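# Fit sandpaper strip onto the hand sander under its clamps

## Task

Mount the sandpaper strip on the hand sander with each of its two ends tucked beneath a clamp, so the paper sits square on the base and lies tight against it on every side.

## Robot and tools

Robot: two arms, left_arm and right_arm, each ending in a five-digit hand (three fingers plus a thumb). right_arm has a right hand; left_arm has its mirror image, a left hand.

Scene frame: origin at table height, midway between the nominal bases; +x points out over the table, +z up, and left_arm sits on the +y side. Image sides do not match arm names. Calibrated bases: left_arm (-0.034, +0.448, +0.028) m, quat_wxyz (+1.000, 0, 0, -0.018); right_arm (-0.006, -0.412, +0.028) m, quat_wxyz (+1.000, 0, 0, +0.015). Printed positions and orientations can be off by a few cm, more at long reach.

Hand point axes (right hand): +z runs along straight fingers toward the tips, +y comes out of the palm face, +x crosses the palm away from the thumb. On the left hand +x points toward the thumb. The palm face is at y = -0.062 m, between z = -0.110 and -0.049. Straight fingers have knuckles at z = -0.017 and reach 0.139 m further. Finger centre lines are at y = -0.076: index 0.023 m toward the thumb side, middle 0.023 m and ring 0.068 m away from it. A rigid mast on the palm side of the wrist (x +0.05 to +0.10, z -0.16 to -0.11, out to y = +0.06; x sign flips on the left hand) can strike things. Each digit has a 0.03 m rubber tip; the rest is hard plastic.

Row layout, the same for every tool: one flat list of 48 numbers, each in [-1, 1], covering both arms even if one stays still. Order: left_arm dx, dy, dz, rx, ry, rz; left hand's 16 motors; left current_limit; left speed; then the same 24 for right_arm. Motor order per hand: index_abd, index_mcp, index_pip, index_dip, middle_abd, middle_mcp, middle_pip, middle_dip, ring_abd, ring_mcp, ring_pip, ring_dip, thumb_cmc, thumb_axl, thumb_mcp, thumb_ipl.

Pose numbers are offsets, not poses. They count from that arm's Hand target as it stood when the action or move began, along that Hand target's own axes. 1.0 equals 0.6 m for dx, dy, dz, or 180 degrees for the rotation vector rx, ry, rz. Each row within one action counts from that same start, not from the row before it, and repeating an offset moves the arm again. Six zeros re-request the current Hand target. The controller clips commanded orientation to within 32 degrees of the measured one. If a hand point rests short of its target, send the gap as a new offset.

Hand numbers are absolute hinge goals, scaled linearly between each hinge's stops, so 0 is a goal too. To leave a hand unchanged, send back its hand_goal, hand_current_limit and hand_speed. Angles at +1 / -1, and the value that means straight: _abd +60/-60, 0.00; _mcp +128/-18, -0.75; _pip +108/-29, -0.58; _dip +117/-21, -0.70; thumb_cmc +120/-20, -0.71; thumb_axl +140/-27, -0.68; thumb_mcp +109/-69, -0.23; thumb_ipl +108/-77, -0.17. current_limit maps -1..+1 to 0..550 mA (never under 11 mA). speed sets the hinge rate at (speed+1)/2 of 8.5 rad/s. Both start at +0.4 and -0.6 and stay as last written.

Tools:
- execute_actions(actions, cameras): actions is a list of actions; each action holds up to 15 rows, one row per 1/30 s step. A shorter action repeats its last row. An empty list returns state plus images.
- move(target, speed, blend, stop_force, zero, blocking, cameras): straight-line paths to one row or to a list of up to 15 rows. All rows are offsets from the same starting Hand targets. speed is in m/s, 0.002 to 3.6, default 0.25; turning speed is capped at twice that in rad/s. blend is corner rounding in m. stop_force is 3 to 120 N, one value for both arms; it ends an arm's path when it feels resistance. zero (default true) re-zeroes the force reference first. blocking=false cannot be combined with stop_force. A move runs at most 10 s. Its move: line reports done, off_target, moving, held or fault, and limits=paced or limits=held.
- wait(seconds 0 to 10), stop(), zoom_image(camera, region [x0,y0,x1,y1] in pixels, at most 504 by 504), zero_wrist_force(arm), finished_scene(scene=1).
Cameras: cam_high, cam_low, cam_end_a, cam_end_b, cam_far, cam_left_wrist, cam_right_wrist, each 672x504. Use ["all"] for every camera or [] for none.

Results: end_effector_position (m), end_effector_quat_wxyz and velocities, all in the scene frame. Hand target is the offset origin for the next call. Also reported: joint positions and torques; Wrist force and Wrist torque along the end effector's axes, plus the peak since the last reading; and per motor hand_goal, hand_measured, hand_current_ma and hand_state (moving, goal, blocked, overload). A velocity line may be omitted when the arm is still.

Avoid: letting anything fall or be left off the table. Avoid hitting fixed or heavy objects hard. Approach contacts slowly with stop_force, aim only slightly past the surface, and leave out stop_force when moving off a contact. An arm faults and stops for 10 s at its torque limits (shoulder and elbow joints 135 N m, wrist joints 25.2 N m) or at roughly 150 N net force. Keep the arms and hands from pressing on each other. A motor drawing 495 mA or more for 5 s overloads. Motors hotter than 85 °C brake the arm; MOTOR HOT appears at 70 °C. Route paths around an arm's own base, not next to it. Don't release parts while they are moving. Finish only when the paper stays in place with the robot not touching it.

Each tool is called after "Request:" as a command line: name --argument value for each argument, lists and objects as JSON in quotes; but a table of rows of numbers goes row by row, as --pt "numbers of a row", without its own name.

## Session

Request:
execute_actions --actions '[]'

Scene clock: 0.00 s.
left_arm: end_effector_position=(+0.5000, +0.2082, +0.3568) hand_goal=(+0.000, -0.754, -0.576, -0.696, +0.000, -0.754, -0.576, -0.696, +0.000, -0.754, -0.576, -0.696, -0.714, -0.678, -0.226, -0.168) hand_measured=(+0.000, -0.754, -0.576, -0.696, +0.000, -0.754, -0.576, -0.696, +0.000, -0.754, -0.576, -0.696, -0.714, -0.678, -0.226, -0.168) hand_current_ma=(+0, +0, +0, +0, +0, +0, +0, +0, +0, +0, +0, +0, +0, +0, +0, +0) hand_state=(goal, goal, goal, goal, goal, goal, goal, goal, goal, goal, goal, goal, goal, goal, goal, goal) hand_current_limit=0.40 hand_speed=-0.60 end_effector_quat_wxyz=(+0.524, +0.652, -0.161, +0.524) | right_arm: end_effector_position=(+0.7201, -0.6169, +0.2108) hand_goal=(+0.000, -0.754, -0.576, -0.696, +0.000, -0.754, -0.576, -0.696, +0.000, -0.754, -0.576, -0.696, -0.714, -0.678, -0.226, -0.168) hand_measured=(+0.000, -0.754, -0.576, -0.696, +0.000, -0.754, -0.576, -0.696, +0.000, -0.754, -0.576, -0.696, -0.714, -0.678, -0.226, -0.168) hand_current_ma=(+0, +0, +0, +0, +0, +0, +0, +0, +0, +0, +0, +0, +0, +0, +0, +0) hand_state=(goal, goal, goal, goal, goal, goal, goal, goal, goal, goal, goal, goal, goal, goal, goal, goal) hand_current_limit=0.40 hand_speed=-0.60 end_effector_quat_wxyz=(-0.055, +0.685, +0.557, +0.467)
Joint positions: left_arm=[3.425 -2.288 -1.873 1.347 0.31 0.714] | right_arm=[-0.767 -1.107 1.828 -2.344 -0.593 -0.502]
Joint velocities: within noise
Joint torques (N m): no reading
Motor temperatures (°C): left_arm=[30 29 28 35 35 39] | right_arm=[27 31 31 37 34 37]
Wrist force (N): no reading
Wrist torque (N m): no reading
Wrist force, peak (N): no reading
Hand target: left_arm +0.5000, +0.2082, +0.3568; +0.524, +0.652, -0.161, +0.524 | right_arm +0.7201, -0.6169, +0.2108; -0.055, +0.685, +0.557, +0.467

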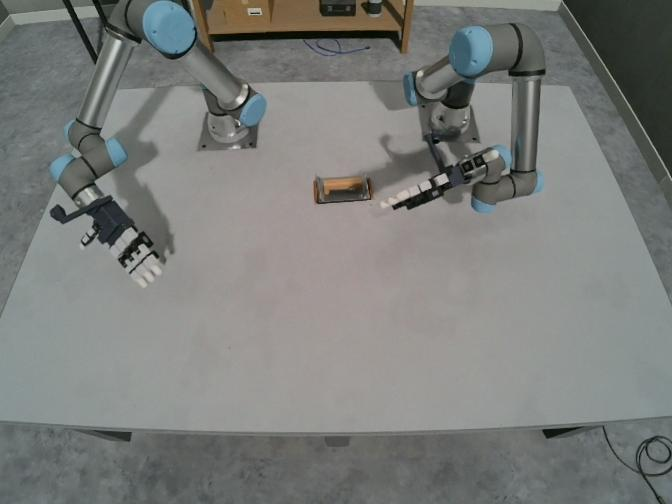

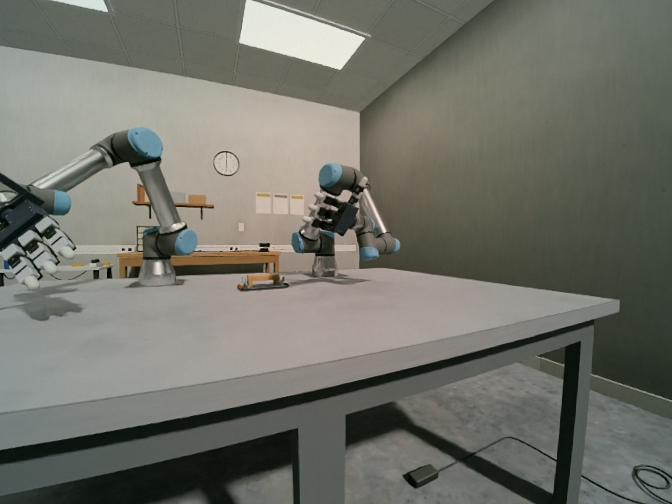

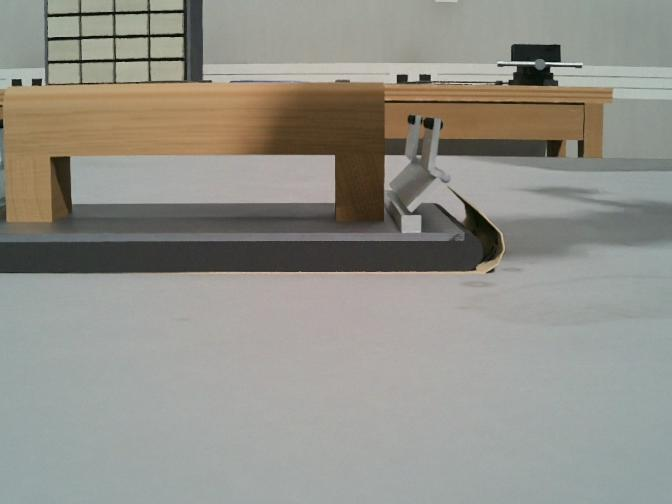

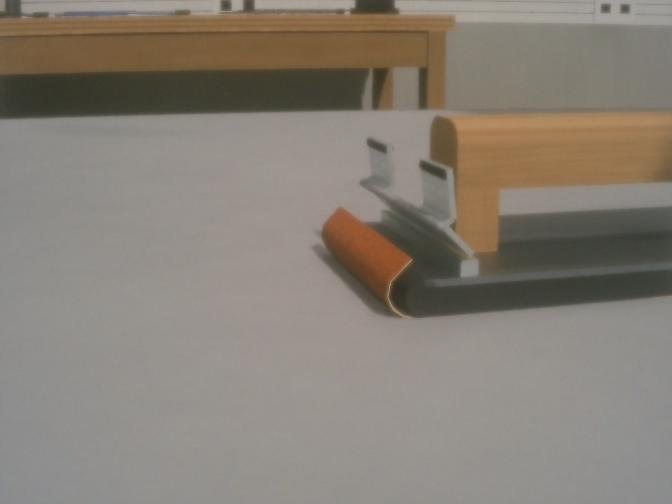

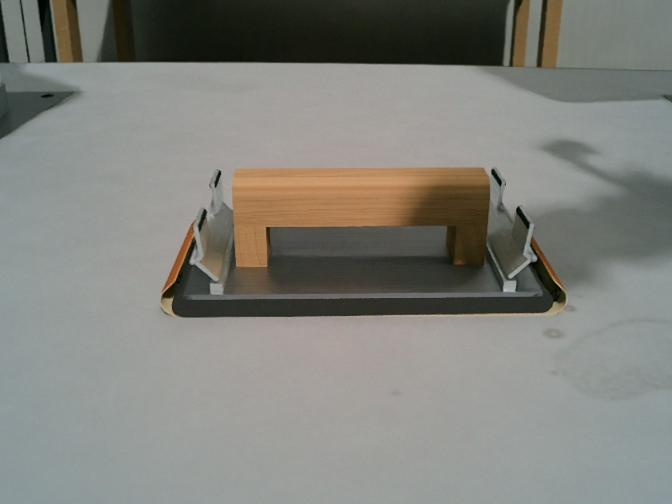

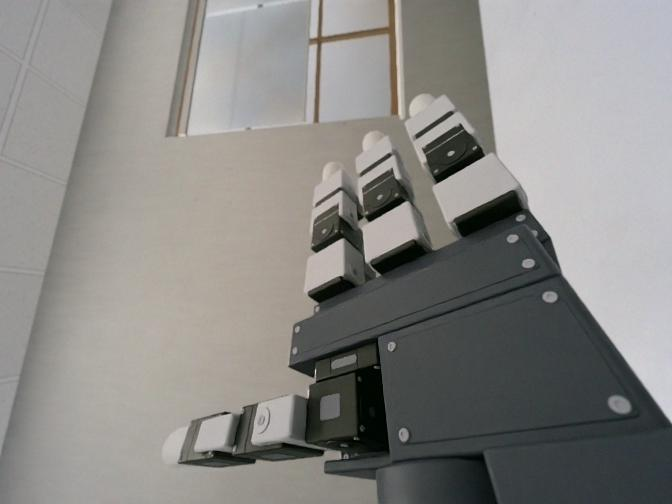

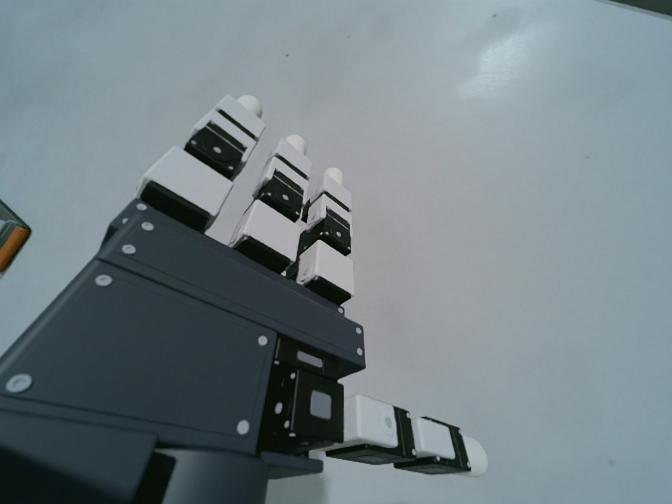

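Request:
zoom_image --camera "cam_far" --region '[140, 150, 380, 330]'

Request:
zoom_image --camera "cam_far" --region '[360, 150, 600, 330]'

Request:
zoom_image --camera "cam_end_a" --region '[340, 80, 560, 300]'

Request:
zoom_image --camera "cam_end_b" --region '[290, 110, 510, 330]'

Request:
zoom_image --camera "cam_high" --region '[290, 160, 390, 220]'

Scaled by 2.100 from the camera's 672x504 image, which has a finer 960x720 frame.

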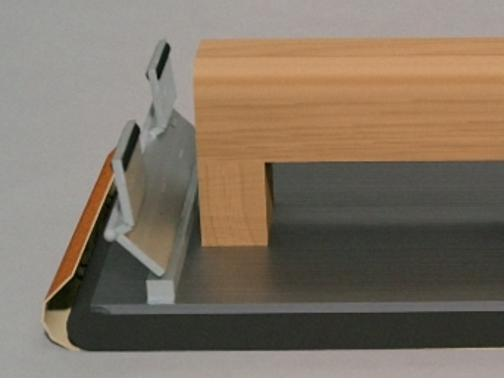

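Scaled by 2.100 from the camera's 672x504 image, which has a finer 960x720 frame.

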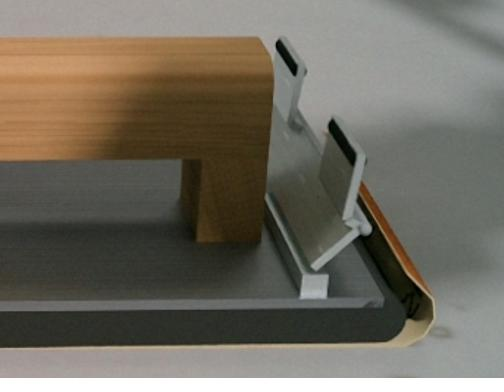

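Scaled by 2.291 from the camera's 672x504 image, which has a finer 960x720 frame.

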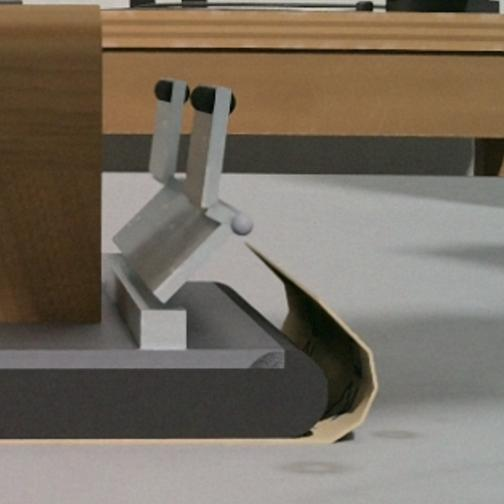

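Scaled by 2.291 from the camera's 672x504 image, which has a finer 960x720 frame.

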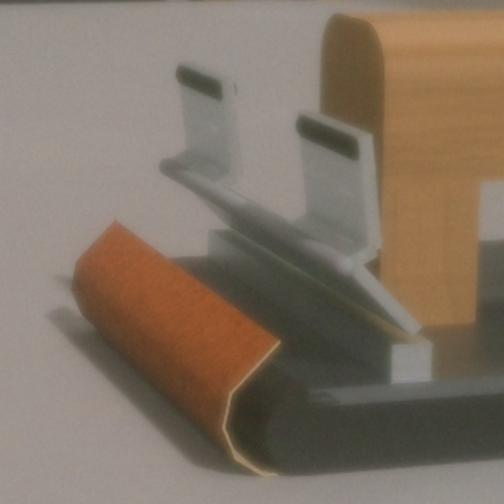

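Scaled by 5.040 from the camera's 672x504 image, which has a finer 960x720 frame.

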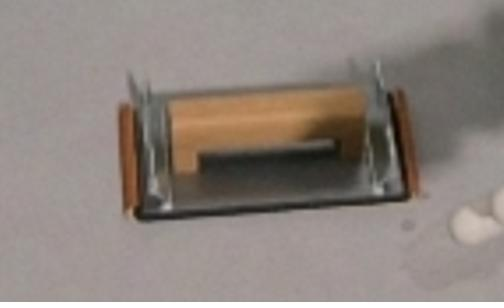

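Request:
zoom_image --camera "cam_end_a" --region '[380, 170, 520, 290]'

Request:
zoom_image --camera "cam_end_b" --region '[310, 190, 500, 340]'

Request:
zoom_image --camera "cam_far" --region '[470, 200, 590, 330]'

Request:
zoom_image --camera "cam_far" --region '[150, 160, 270, 330]'

Scaled by 3.600 from the camera's 672x504 image, which has a finer 960x720 frame.

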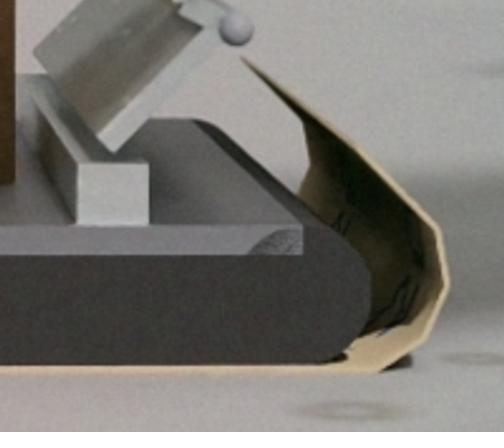

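Scaled by 2.653 from the camera's 672x504 image, which has a finer 960x720 frame.

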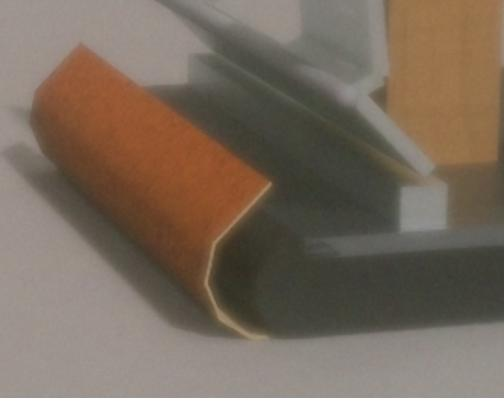

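Scaled by 3.877 from the camera's 672x504 image, which has a finer 960x720 frame.

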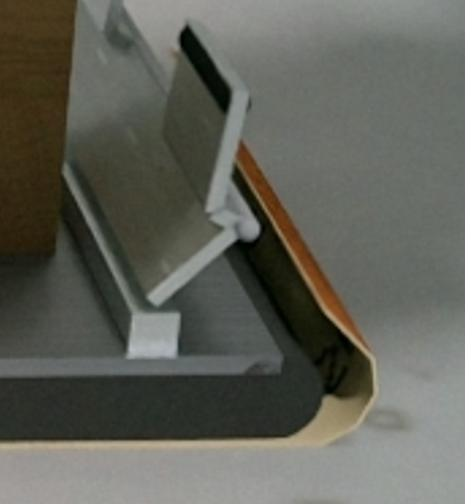

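Scaled by 2.965 from the camera's 672x504 image, which has a finer 960x720 frame.

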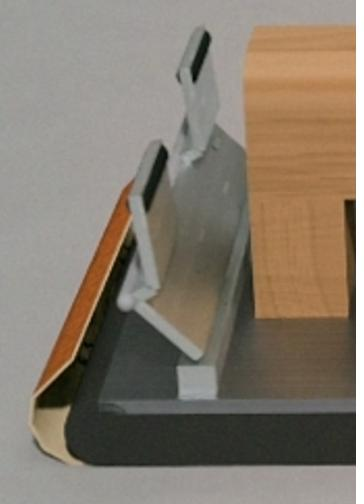

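Request:
move --pt "-0.2121 0.176 -0.3857 -0.3499 -0.2722 0.6479 0 0.479 0.81 0.174 0 -0.754 -0.576 -0.696 0 0.479 0.81 0.174 -0.714 -0.678 -0.226 -0.168 0.4 -0.6 0.6288 -0.6287 0.0222 0.0629 -0.2621 0.4245 0 -0.754 -0.576 -0.696 0 -0.754 -0.576 -0.696 0 0.479 0.81 0.174 -0.714 -0.678 -0.226 -0.168 0.4 -0.6" --speed 0.5 --cameras '["cam_high", "cam_far", "cam_low", "cam_left_wrist", "cam_right_wrist"]'

Scene clock: 382.03 s.
left_arm: end_effector_position=(+0.2501, +0.3201, +0.2801) hand_goal=(+0.000, +0.478, +0.810, +0.174, +0.000, -0.754, -0.576, -0.696, +0.000, +0.478, +0.810, +0.174, -0.714, -0.678, -0.226, -0.168) hand_measured=(+0.000, +0.432, +0.710, +0.158, +0.002, -0.750, -0.576, -0.696, +0.000, +0.430, +0.698, +0.160, -0.710, -0.678, -0.224, -0.168) hand_current_ma=(+0, -61, -202, -8, +0, +1, +0, +0, +0, -65, -245, -7, +1, +0, +0, +0) hand_state=(goal, blocked, blocked, goal, goal, goal, goal, goal, goal, blocked, blocked, goal, goal, goal, goal, goal) hand_current_limit=0.40 hand_speed=-0.60 end_effector_quat_wxyz=(+0.012, -0.042, +0.953, -0.301) | right_arm: end_effector_position=(+0.4000, -0.1994, +0.3000) hand_goal=(+0.000, -0.754, -0.576, -0.696, +0.000, -0.754, -0.576, -0.696, +0.000, +0.478, +0.810, +0.174, -0.714, -0.678, -0.226, -0.168) hand_measured=(+0.000, -0.752, -0.576, -0.696, +0.000, -0.752, -0.576, -0.696, +0.000, +0.420, +0.708, +0.160, -0.714, -0.678, -0.224, -0.168) hand_current_ma=(+0, +0, +0, +0, +0, +0, +0, +0, +0, -78, -194, -6, +0, +0, +0, +0) hand_state=(goal, goal, goal, goal, goal, goal, goal, goal, goal, blocked, blocked, goal, goal, goal, goal, goal) hand_current_limit=0.40 hand_speed=-0.60 end_effector_quat_wxyz=(-0.173, +0.984, +0.043, -0.007)
Joint positions: left_arm=[3.416 -1.573 -1.852 1.746 -0.967 1.755] | right_arm=[0.155 -1.628 1.817 -1.796 -1.224 1.676]
Joint torques (N m): left_arm=[11.87 31.73 3.64 -1.25 -0.25 1.76] | right_arm=[10.33 -9.56 -27.94 -1.44 2.21 1.63]
Wrist force (N): left_arm=[-1.6 -2.1 -4.3] | right_arm=[0.2 0.4 0.1]
Wrist torque (N m): left_arm=[0.15 0.28 -0.23] | right_arm=[0.06 -0.06 -0.04]
Wrist force, peak (N): left_arm=[-1.8 -2.1 -4.5] | right_arm=[-1.0 0.9 1.1]
Hand target: left_arm +0.2501, +0.3201, +0.2801; +0.012, -0.042, +0.953, -0.301 | right_arm +0.4000, -0.1993, +0.3000; -0.173, +0.984, +0.043, -0.007
Off the commanded pose: left_arm 0.000 m, 0 deg | right_arm 0.000 m, 0 deg.
move: done
Images, in order (width x height): cam_high 672x504, cam_low 672x504, cam_far 672x504, cam_left_wrist 672x504, cam_right_wrist 672x504.

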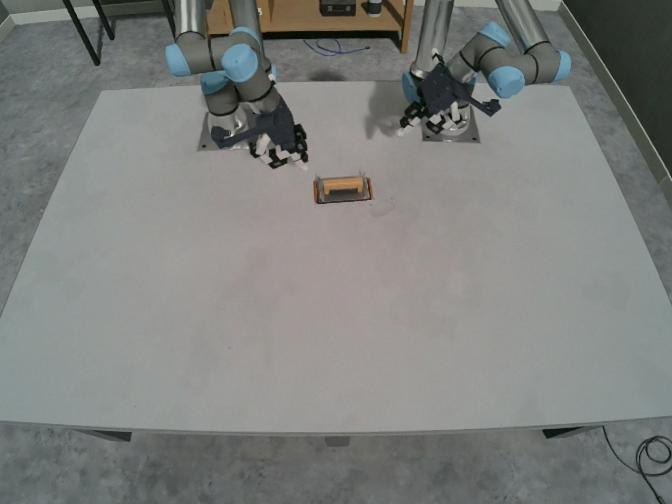

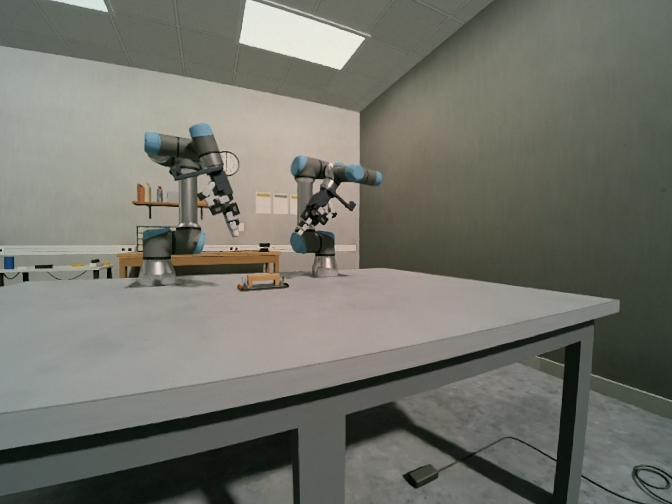

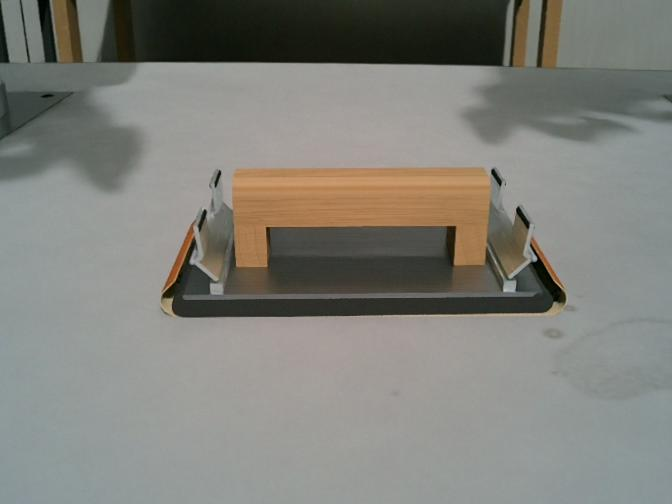

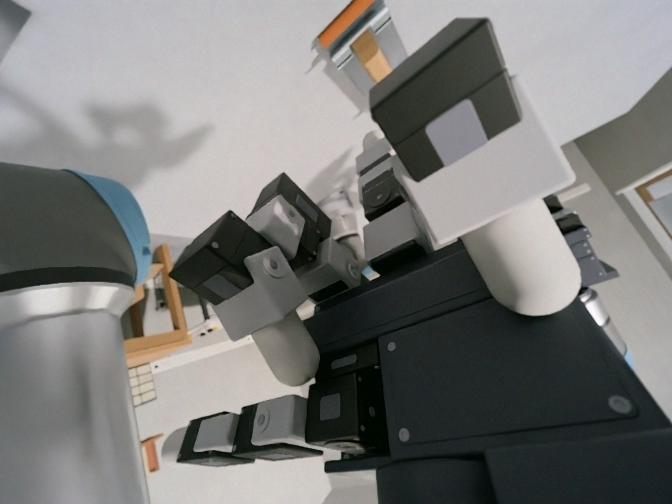

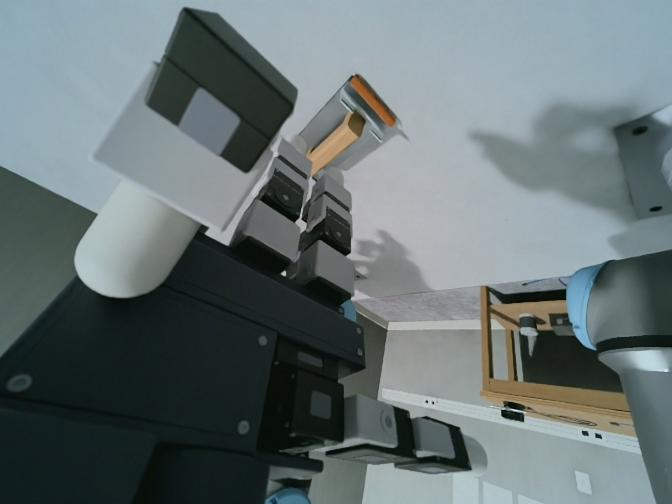

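Request:
move --pt "0.074 0.1328 0.1962 0 0 0 0 0.43 0.7 0.16 0 -0.754 -0.576 -0.696 0 0.43 0.7 0.16 -0.714 -0.678 -0.226 -0.168 0.4 -0.6 -0.2173 -0.2597 0.2735 0 0 0 0 -0.754 -0.576 -0.696 0 -0.754 -0.576 -0.696 0 0.42 0.7 0.16 -0.714 -0.678 -0.226 -0.168 0.4 -0.6" --speed 0.3 --cameras '["all"]'

Scene clock: 390.97 s.
left_arm: end_effector_position=(+0.2172, +0.3157, +0.1807) hand_goal=(+0.000, +0.430, +0.700, +0.160, +0.000, -0.754, -0.576, -0.696, +0.000, +0.430, +0.700, +0.160, -0.714, -0.678, -0.226, -0.168) hand_measured=(+0.000, +0.416, +0.698, +0.158, +0.002, -0.748, -0.576, -0.696, +0.000, +0.416, +0.696, +0.158, -0.710, -0.678, -0.224, -0.168) hand_current_ma=(+0, -8, +0, +0, +0, +2, +0, +0, +0, -7, -1, +0, +1, +0, +1, +0) hand_state=(goal, goal, goal, goal, goal, goal, goal, goal, goal, goal, goal, goal, goal, goal, goal, goal) hand_current_limit=0.40 hand_speed=-0.60 end_effector_quat_wxyz=(+0.011, -0.041, +0.953, -0.301) | right_arm: end_effector_position=(+0.2536, -0.0103, +0.1997) hand_goal=(+0.000, -0.754, -0.576, -0.696, +0.000, -0.754, -0.576, -0.696, +0.000, +0.420, +0.700, +0.160, -0.714, -0.678, -0.226, -0.168) hand_measured=(+0.000, -0.752, -0.576, -0.696, +0.000, -0.752, -0.576, -0.696, +0.000, +0.408, +0.698, +0.158, -0.712, -0.678, -0.224, -0.168) hand_current_ma=(+0, +0, +0, +0, +0, +0, +0, +0, +0, -5, +0, +0, +0, +0, +0, +0) hand_state=(goal, goal, goal, goal, goal, goal, goal, goal, goal, goal, goal, goal, goal, goal, goal, goal) hand_current_limit=0.40 hand_speed=-0.60 end_effector_quat_wxyz=(-0.173, +0.984, +0.043, -0.007)
Joint positions: left_arm=[3.429 -1.598 -2.108 2.016 -0.969 1.772] | right_arm=[0.659 -1.49 1.995 -2.279 -1.286 2.203]
Joint torques (N m): left_arm=[-6.99 31.45 25.67 -4.18 2.48 -1.45] | right_arm=[7.94 -14.98 -27.24 -4.64 -0.93 1.85]
Wrist force (N): left_arm=[-1.7 -2.0 -4.5] | right_arm=[0.0 0.7 0.8]
Wrist torque (N m): left_arm=[0.18 0.28 -0.14] | right_arm=[0.04 0.01 -0.05]
Wrist force, peak (N): left_arm=[-1.8 -2.8 -5.1] | right_arm=[-0.7 -0.5 1.6]
Hand target: left_arm +0.2172, +0.3157, +0.1807; +0.011, -0.041, +0.953, -0.301 (not the last commanded pose) | right_arm +0.2536, -0.0102, +0.1996; -0.173, +0.984, +0.043, -0.007 (not the last commanded pose)
Off the commanded pose: left_arm 0.044 m, 0 deg | right_arm 0.002 m, 0 deg.
move: held (left_arm; a check stopped the path); limits=held
pose unreachable (left arm): on one or more control steps of this call, first in action 0 (counted from 0), this arm could not follow its commanded pose, so it was not sent that pose on those steps. It may still have moved: this result reports where it is.
cause: moving toward the commanded pose would bring two parts of the arm too close to each other (joints 3 (elbow) to 6 (wrist 3) lie between them).

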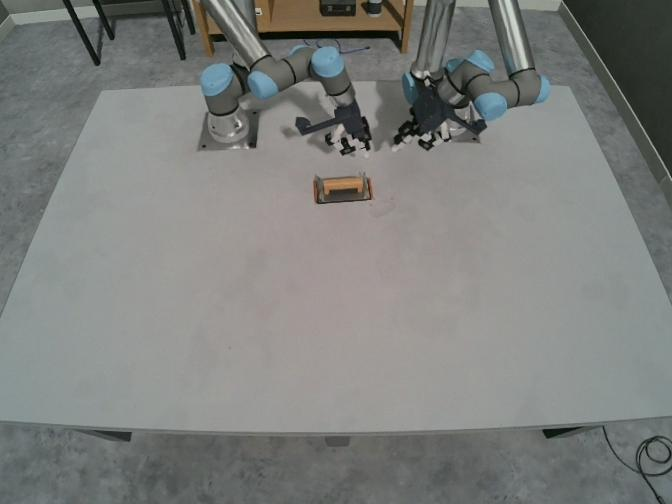

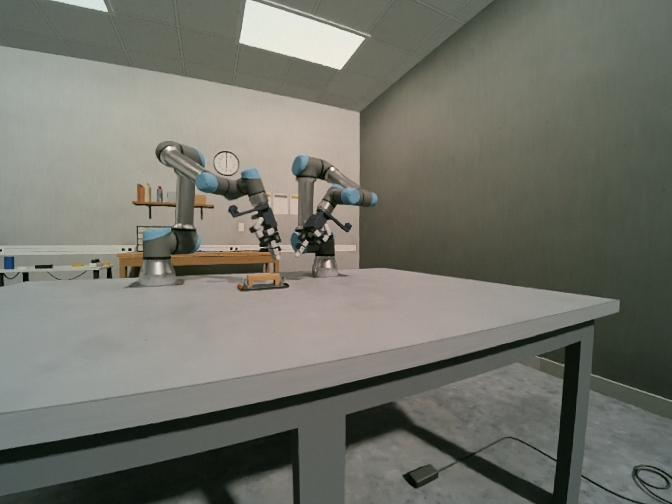

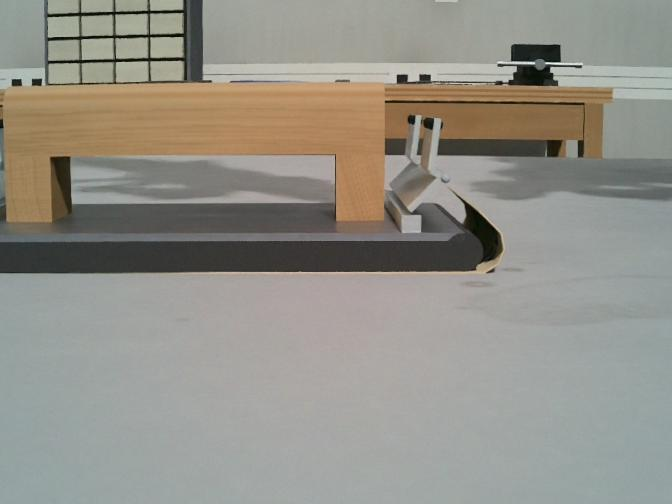

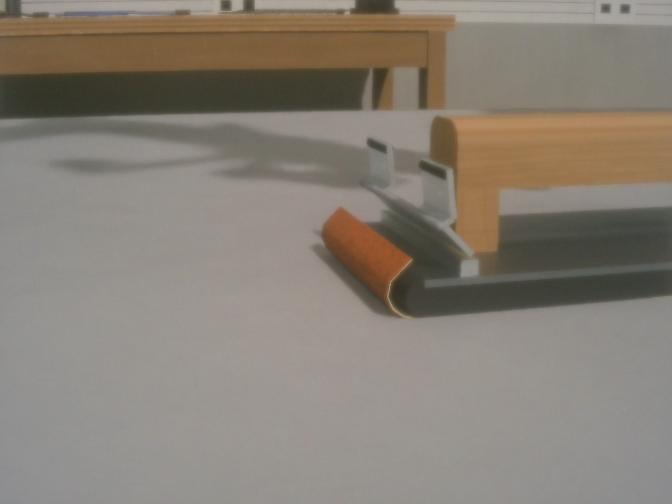

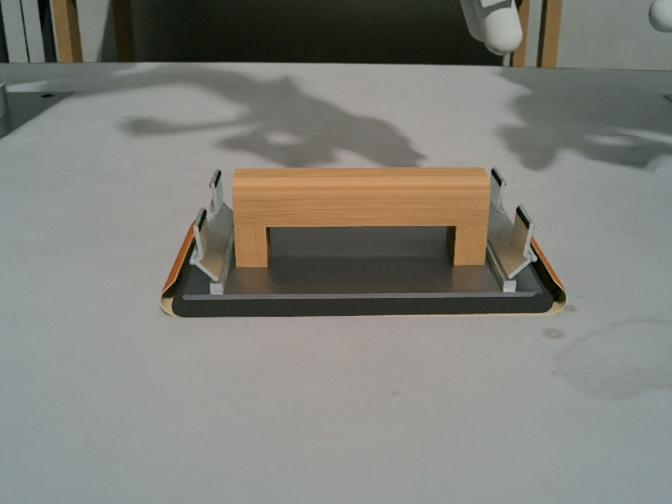

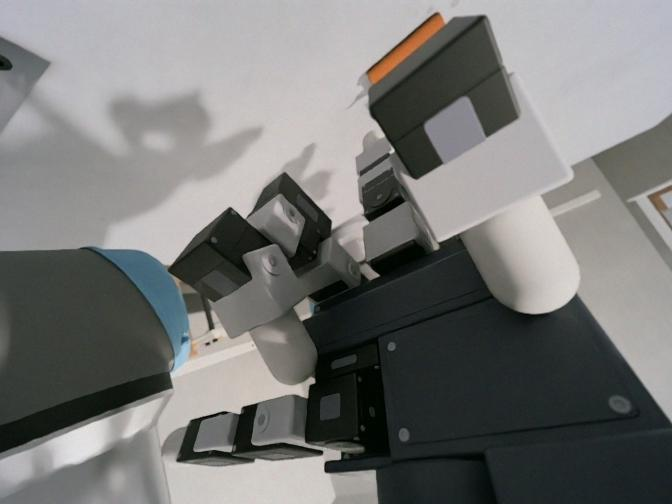

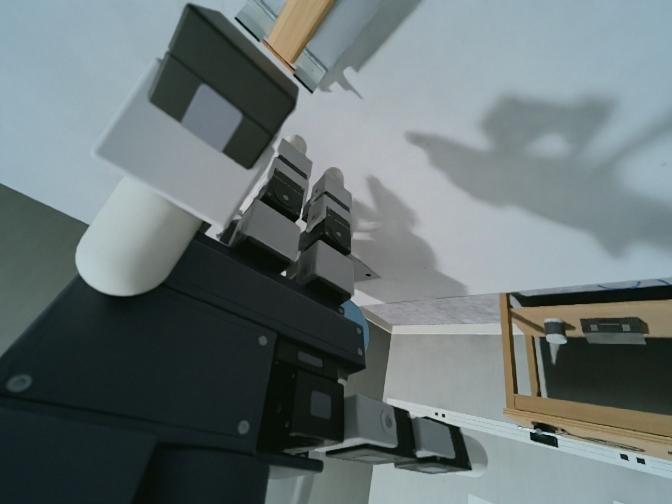

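Request:
move --pt "-0.1477 -0.0445 0.0357 0 0 0.5 0 0.43 0.7 0.16 0 -0.754 -0.576 -0.696 0 0.43 0.7 0.16 -0.714 -0.678 -0.226 -0.168 0.4 -0.6 -0.0087 0.091 0.0718 0.1389 0 0 0 -0.754 -0.576 -0.696 0 -0.754 -0.576 -0.696 0 0.42 0.7 0.16 -0.714 -0.678 -0.226 -0.168 0.4 -0.6" --speed 0.35 --cameras '["all"]'

Scene clock: 446.80 s.
left_arm: end_effector_position=(+0.3084, +0.2893, +0.1782) hand_goal=(+0.000, +0.430, +0.700, +0.160, +0.000, -0.754, -0.576, -0.696, +0.000, +0.430, +0.700, +0.160, -0.714, -0.678, -0.226, -0.168) hand_measured=(+0.000, +0.416, +0.698, +0.158, +0.000, -0.750, -0.576, -0.696, +0.000, +0.416, +0.696, +0.158, -0.710, -0.678, -0.224, -0.168) hand_current_ma=(+0, -8, +0, +0, +0, +1, +0, +0, +0, -7, -1, +0, +1, +0, +1, +0) hand_state=(goal, goal, goal, goal, goal, goal, goal, goal, goal, goal, goal, goal, goal, goal, goal, goal) hand_current_limit=0.40 hand_speed=-0.60 end_effector_quat_wxyz=(+0.221, +0.644, +0.703, -0.205) | right_arm: end_effector_position=(+0.2516, -0.0472, +0.1405) hand_goal=(+0.000, -0.754, -0.576, -0.696, +0.000, -0.754, -0.576, -0.696, +0.000, +0.420, +0.700, +0.160, -0.714, -0.678, -0.226, -0.168) hand_measured=(+0.000, -0.748, -0.576, -0.696, +0.000, -0.748, -0.576, -0.696, +0.000, +0.408, +0.698, +0.158, -0.710, -0.678, -0.224, -0.168) hand_current_ma=(+0, +1, +0, +0, +0, +1, +0, +0, +0, -5, +0, +0, +1, +0, +0, +0) hand_state=(goal, goal, goal, goal, goal, goal, goal, goal, goal, goal, goal, goal, goal, goal, goal, goal) hand_current_limit=0.40 hand_speed=-0.60 end_effector_quat_wxyz=(-0.382, +0.923, +0.040, -0.017)
Joint positions: left_arm=[3.518 -1.608 -2.236 2.095 -0.983 3.449] | right_arm=[0.365 -1.571 2.371 -2.667 -0.832 1.995]
Joint torques (N m): left_arm=[12.17 2.7 0.9 -3.77 2.72 1.72] | right_arm=[-8.7 -5.81 -9.91 -4.75 2.71 -1.87]
Wrist force (N): left_arm=[-3.3 -1.9 -4.8] | right_arm=[0.2 0.4 0.5]
Wrist torque (N m): left_arm=[0.06 0.40 -0.22] | right_arm=[0.05 -0.13 0.04]
Wrist force, peak (N): left_arm=[-3.9 -1.5 -4.9] | right_arm=[0.2 0.3 1.3]
Hand target: left_arm +0.3084, +0.2893, +0.1782; +0.221, +0.644, +0.703, -0.205 | right_arm +0.2516, -0.0472, +0.1405; -0.382, +0.923, +0.040, -0.017
Off the commanded pose: left_arm 0.000 m, 0 deg | right_arm 0.000 m, 0 deg.
move: done

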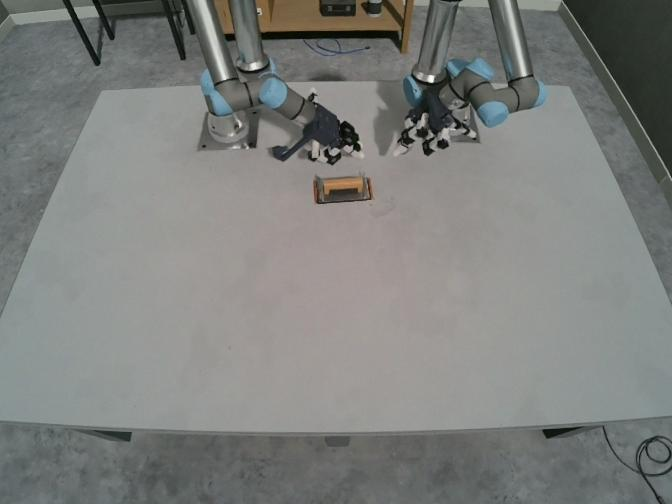

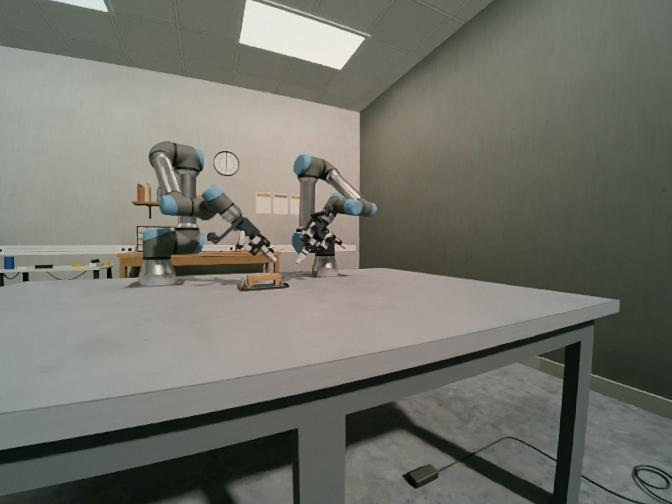

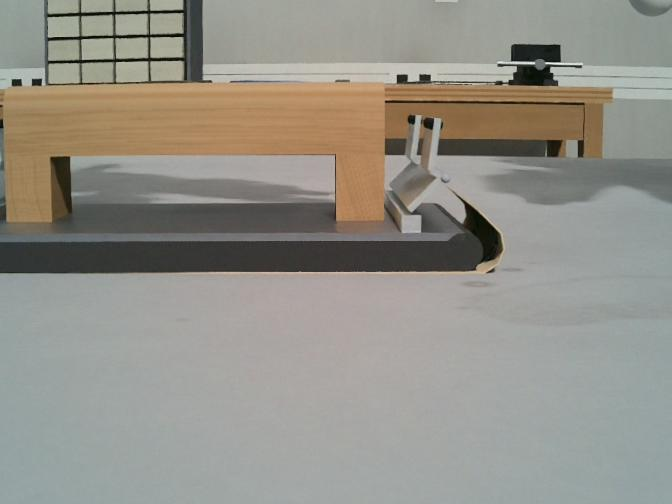

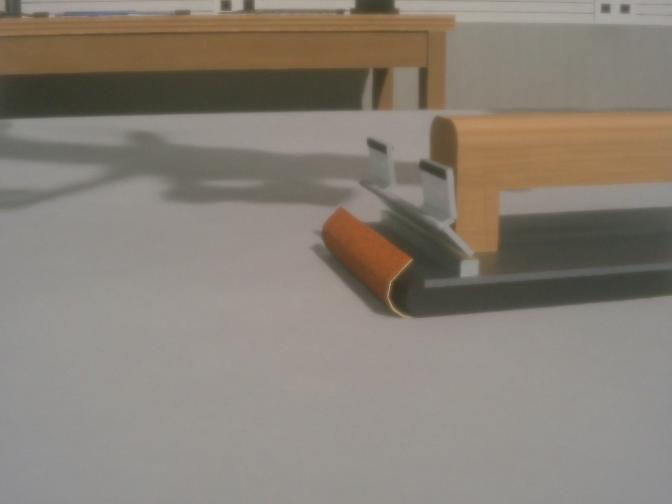

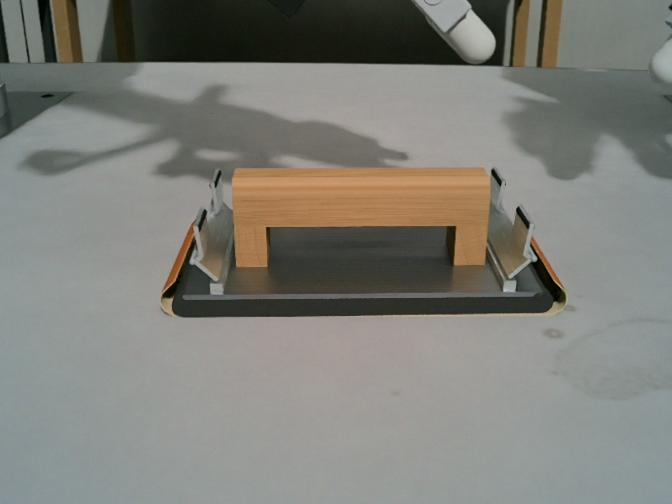

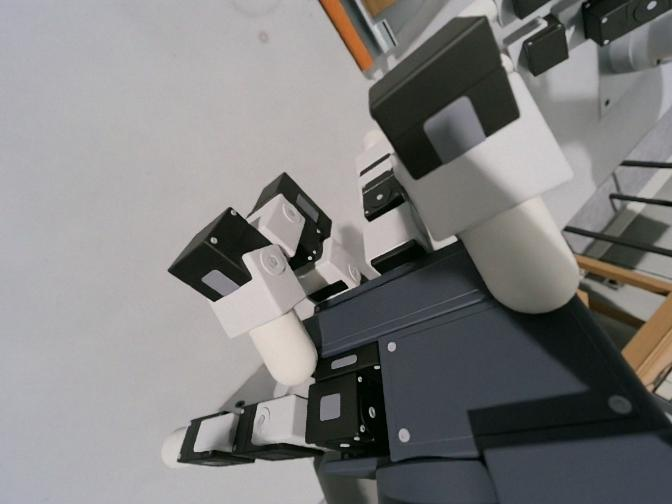

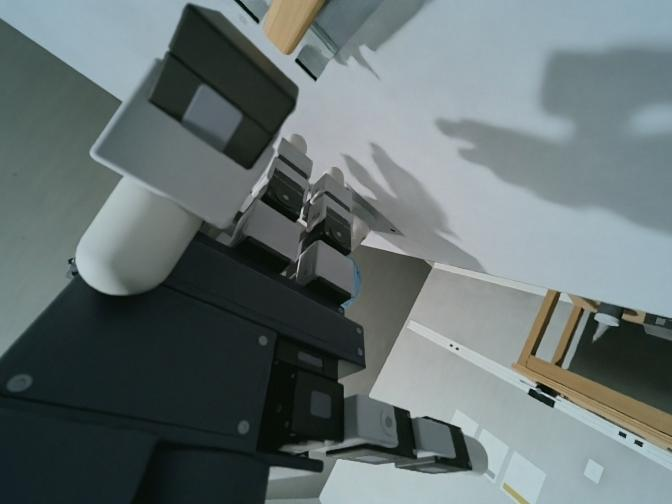

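Request:
zoom_image --camera "cam_high" --region '[310, 100, 420, 210]'

Request:
zoom_image --camera "cam_far" --region '[400, 0, 672, 204]'

Request:
zoom_image --camera "cam_right_wrist" --region '[150, 0, 402, 189]'

Request:
zoom_image --camera "cam_left_wrist" --region '[250, 0, 502, 189]'

Scaled by 4.582 from the camera's 672x504 image, which has a finer 960x720 frame.

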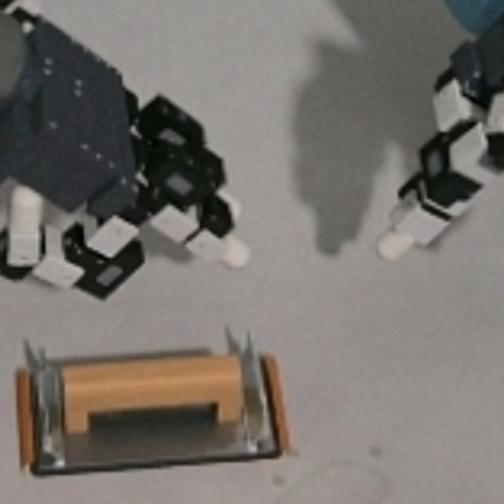

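Scaled by 1.853 from the camera's 672x504 image, which has a finer 960x720 frame.

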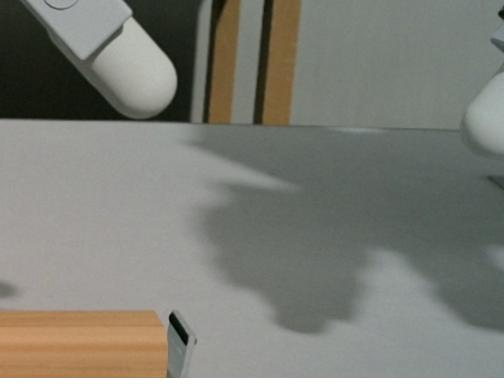

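Scaled by 2.000 from the camera's 672x504 image, which has a finer 960x720 frame.

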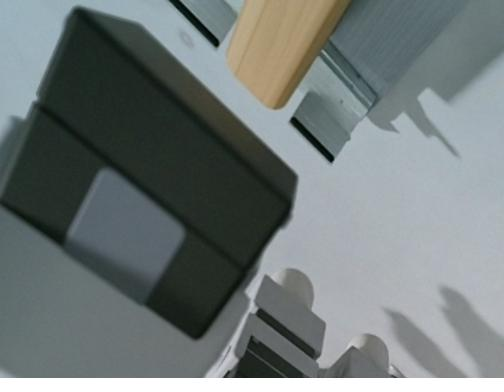

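Scaled by 2.000 from the camera's 672x504 image, which has a finer 960x720 frame.

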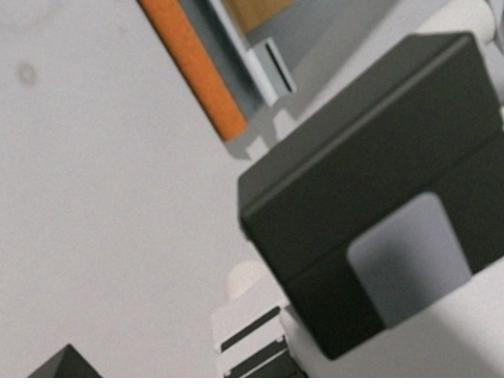

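Request:
move --pt "0.0085 0.1273 0.0755 0 0 0 0 0.43 0.7 0.16 0 -0.754 -0.576 -0.696 0 0.43 0.7 0.16 -0.714 -0.678 -0.226 -0.168 0.4 -0.6 0.126 0.0195 0.0275 0 0 0 0 -0.754 -0.576 -0.696 0 -0.754 -0.576 -0.696 0 0.42 0.7 0.16 -0.714 -0.678 -0.226 -0.168 0.4 -0.6" --speed 0.2 --cameras '["cam_high", "cam_far", "cam_end_a", "cam_left_wrist", "cam_right_wrist"]'

Request:
zoom_image --camera "cam_high" --region '[300, 130, 400, 215]'

Request:
zoom_image --camera "cam_far" --region '[420, 0, 672, 330]'

Scene clock: 488.33 s.
left_arm: end_effector_position=(+0.3862, +0.2741, +0.1379) hand_goal=(+0.000, +0.430, +0.700, +0.160, +0.000, -0.754, -0.576, -0.696, +0.000, +0.430, +0.700, +0.160, -0.714, -0.678, -0.226, -0.168) hand_measured=(+0.000, +0.416, +0.698, +0.158, +0.000, -0.750, -0.576, -0.696, +0.000, +0.416, +0.696, +0.158, -0.712, -0.678, -0.224, -0.168) hand_current_ma=(+0, -8, +0, +0, +0, +1, +0, +0, +0, -7, -1, +0, +0, +0, +1, +0) hand_state=(goal, goal, goal, goal, goal, goal, goal, goal, goal, goal, goal, goal, goal, goal, goal, goal) hand_current_limit=0.40 hand_speed=-0.60 end_effector_quat_wxyz=(+0.221, +0.644, +0.703, -0.205) | right_arm: end_effector_position=(+0.3265, -0.0373, +0.1206) hand_goal=(+0.000, -0.754, -0.576, -0.696, +0.000, -0.754, -0.576, -0.696, +0.000, +0.420, +0.700, +0.160, -0.714, -0.678, -0.226, -0.168) hand_measured=(+0.000, -0.748, -0.576, -0.696, +0.000, -0.748, -0.576, -0.696, +0.000, +0.408, +0.698, +0.158, -0.710, -0.678, -0.224, -0.168) hand_current_ma=(+0, +1, +0, +0, +0, +1, +0, +0, +0, -5, +0, +0, +1, +0, +0, +0) hand_state=(goal, goal, goal, goal, goal, goal, goal, goal, goal, goal, goal, goal, goal, goal, goal, goal) hand_current_limit=0.40 hand_speed=-0.60 end_effector_quat_wxyz=(-0.382, +0.923, +0.040, -0.017)
Joint positions: left_arm=[3.382 -1.854 -2.039 2.236 -0.965 3.286] | right_arm=[0.32 -1.391 2.226 -2.661 -0.82 1.936]
Joint torques (N m): left_arm=[-7.41 13.62 23.76 -0.95 0.01 -1.31] | right_arm=[-9.94 -13.6 -22.55 -4.96 2.85 -1.83]
Wrist force (N): left_arm=[-3.4 -1.6 -4.4] | right_arm=[0.4 0.3 0.0]
Wrist torque (N m): left_arm=[0.04 0.43 -0.15] | right_arm=[0.08 -0.13 0.07]
Wrist force, peak (N): left_arm=[-3.4 -2.6 -5.3] | right_arm=[0.8 0.6 0.5]
Hand target: left_arm +0.3863, +0.2741, +0.1379; +0.221, +0.644, +0.703, -0.205 | right_arm +0.3266, -0.0372, +0.1206; -0.382, +0.923, +0.040, -0.017
Off the commanded pose: left_arm 0.000 m, 0 deg | right_arm 0.000 m, 0 deg.
move: done
Images, in order (width x height): cam_high 672x504, cam_end_a 672x504, cam_far 672x504, cam_left_wrist 672x504, cam_right_wrist 672x504.

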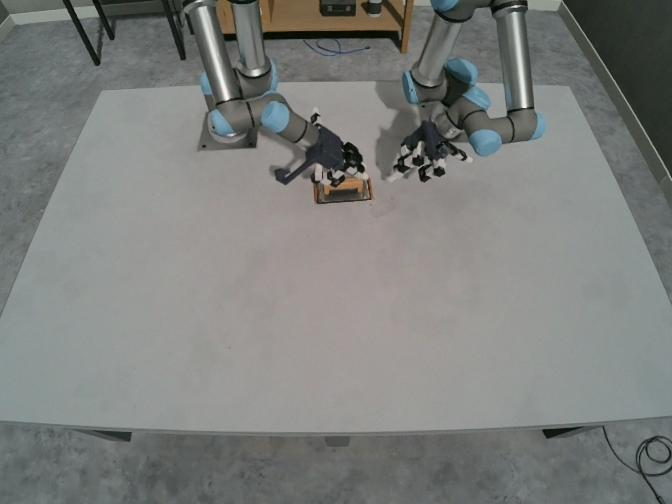

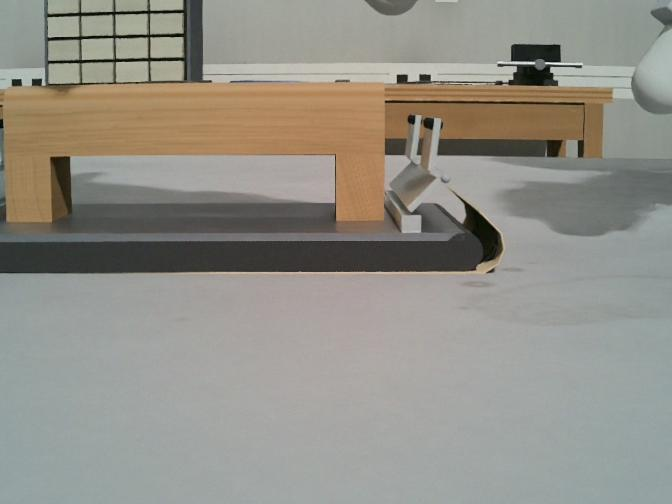

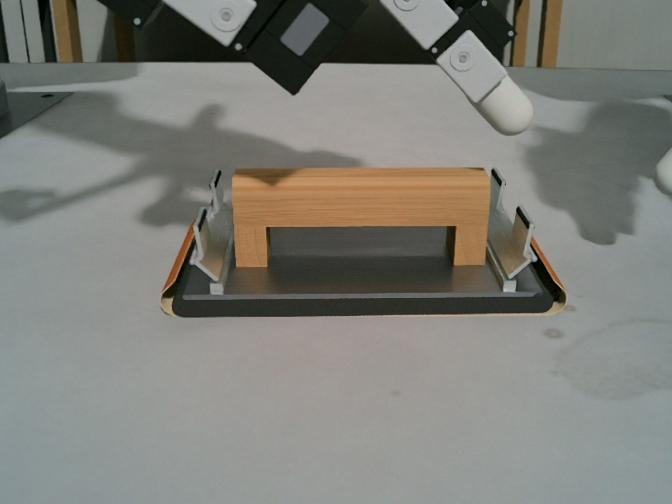

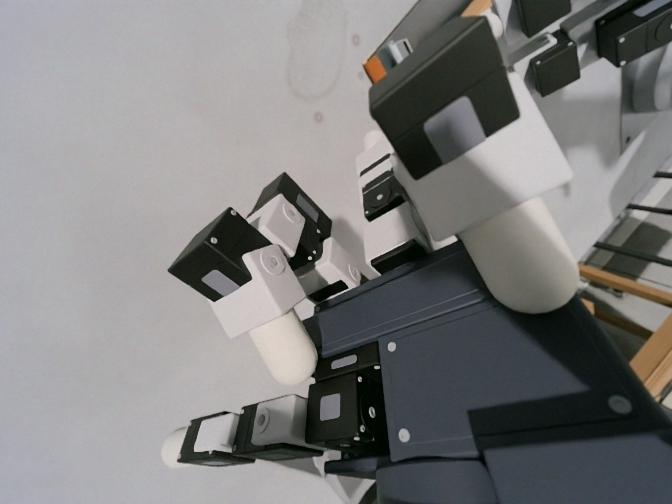

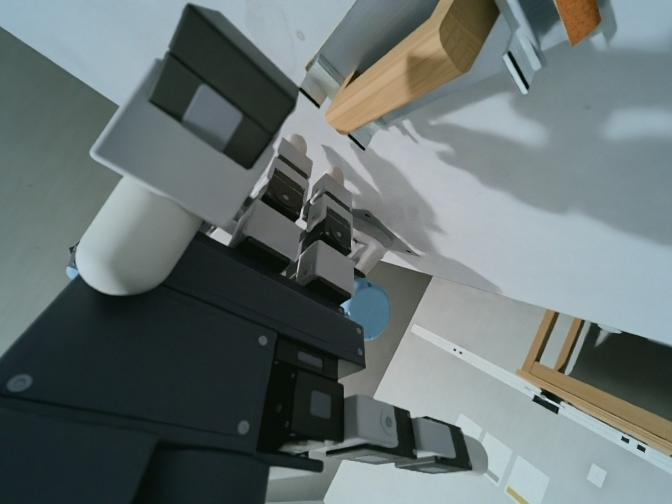

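Scaled by 5.040 from the camera's 672x504 image, which has a finer 960x720 frame.

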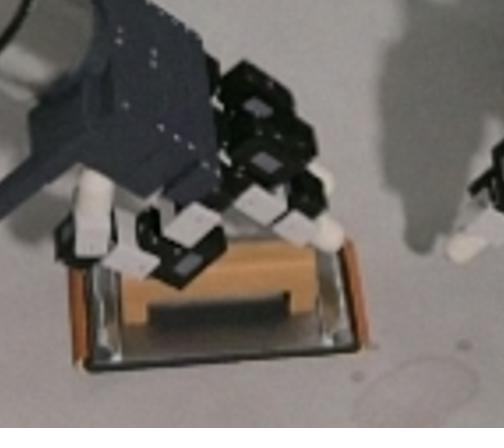

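Scaled by 1.527 from the camera's 672x504 image, which has a finer 960x720 frame.

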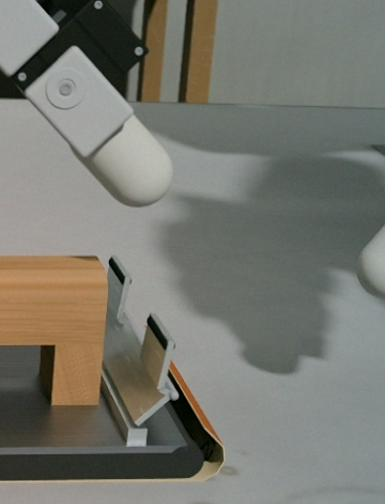

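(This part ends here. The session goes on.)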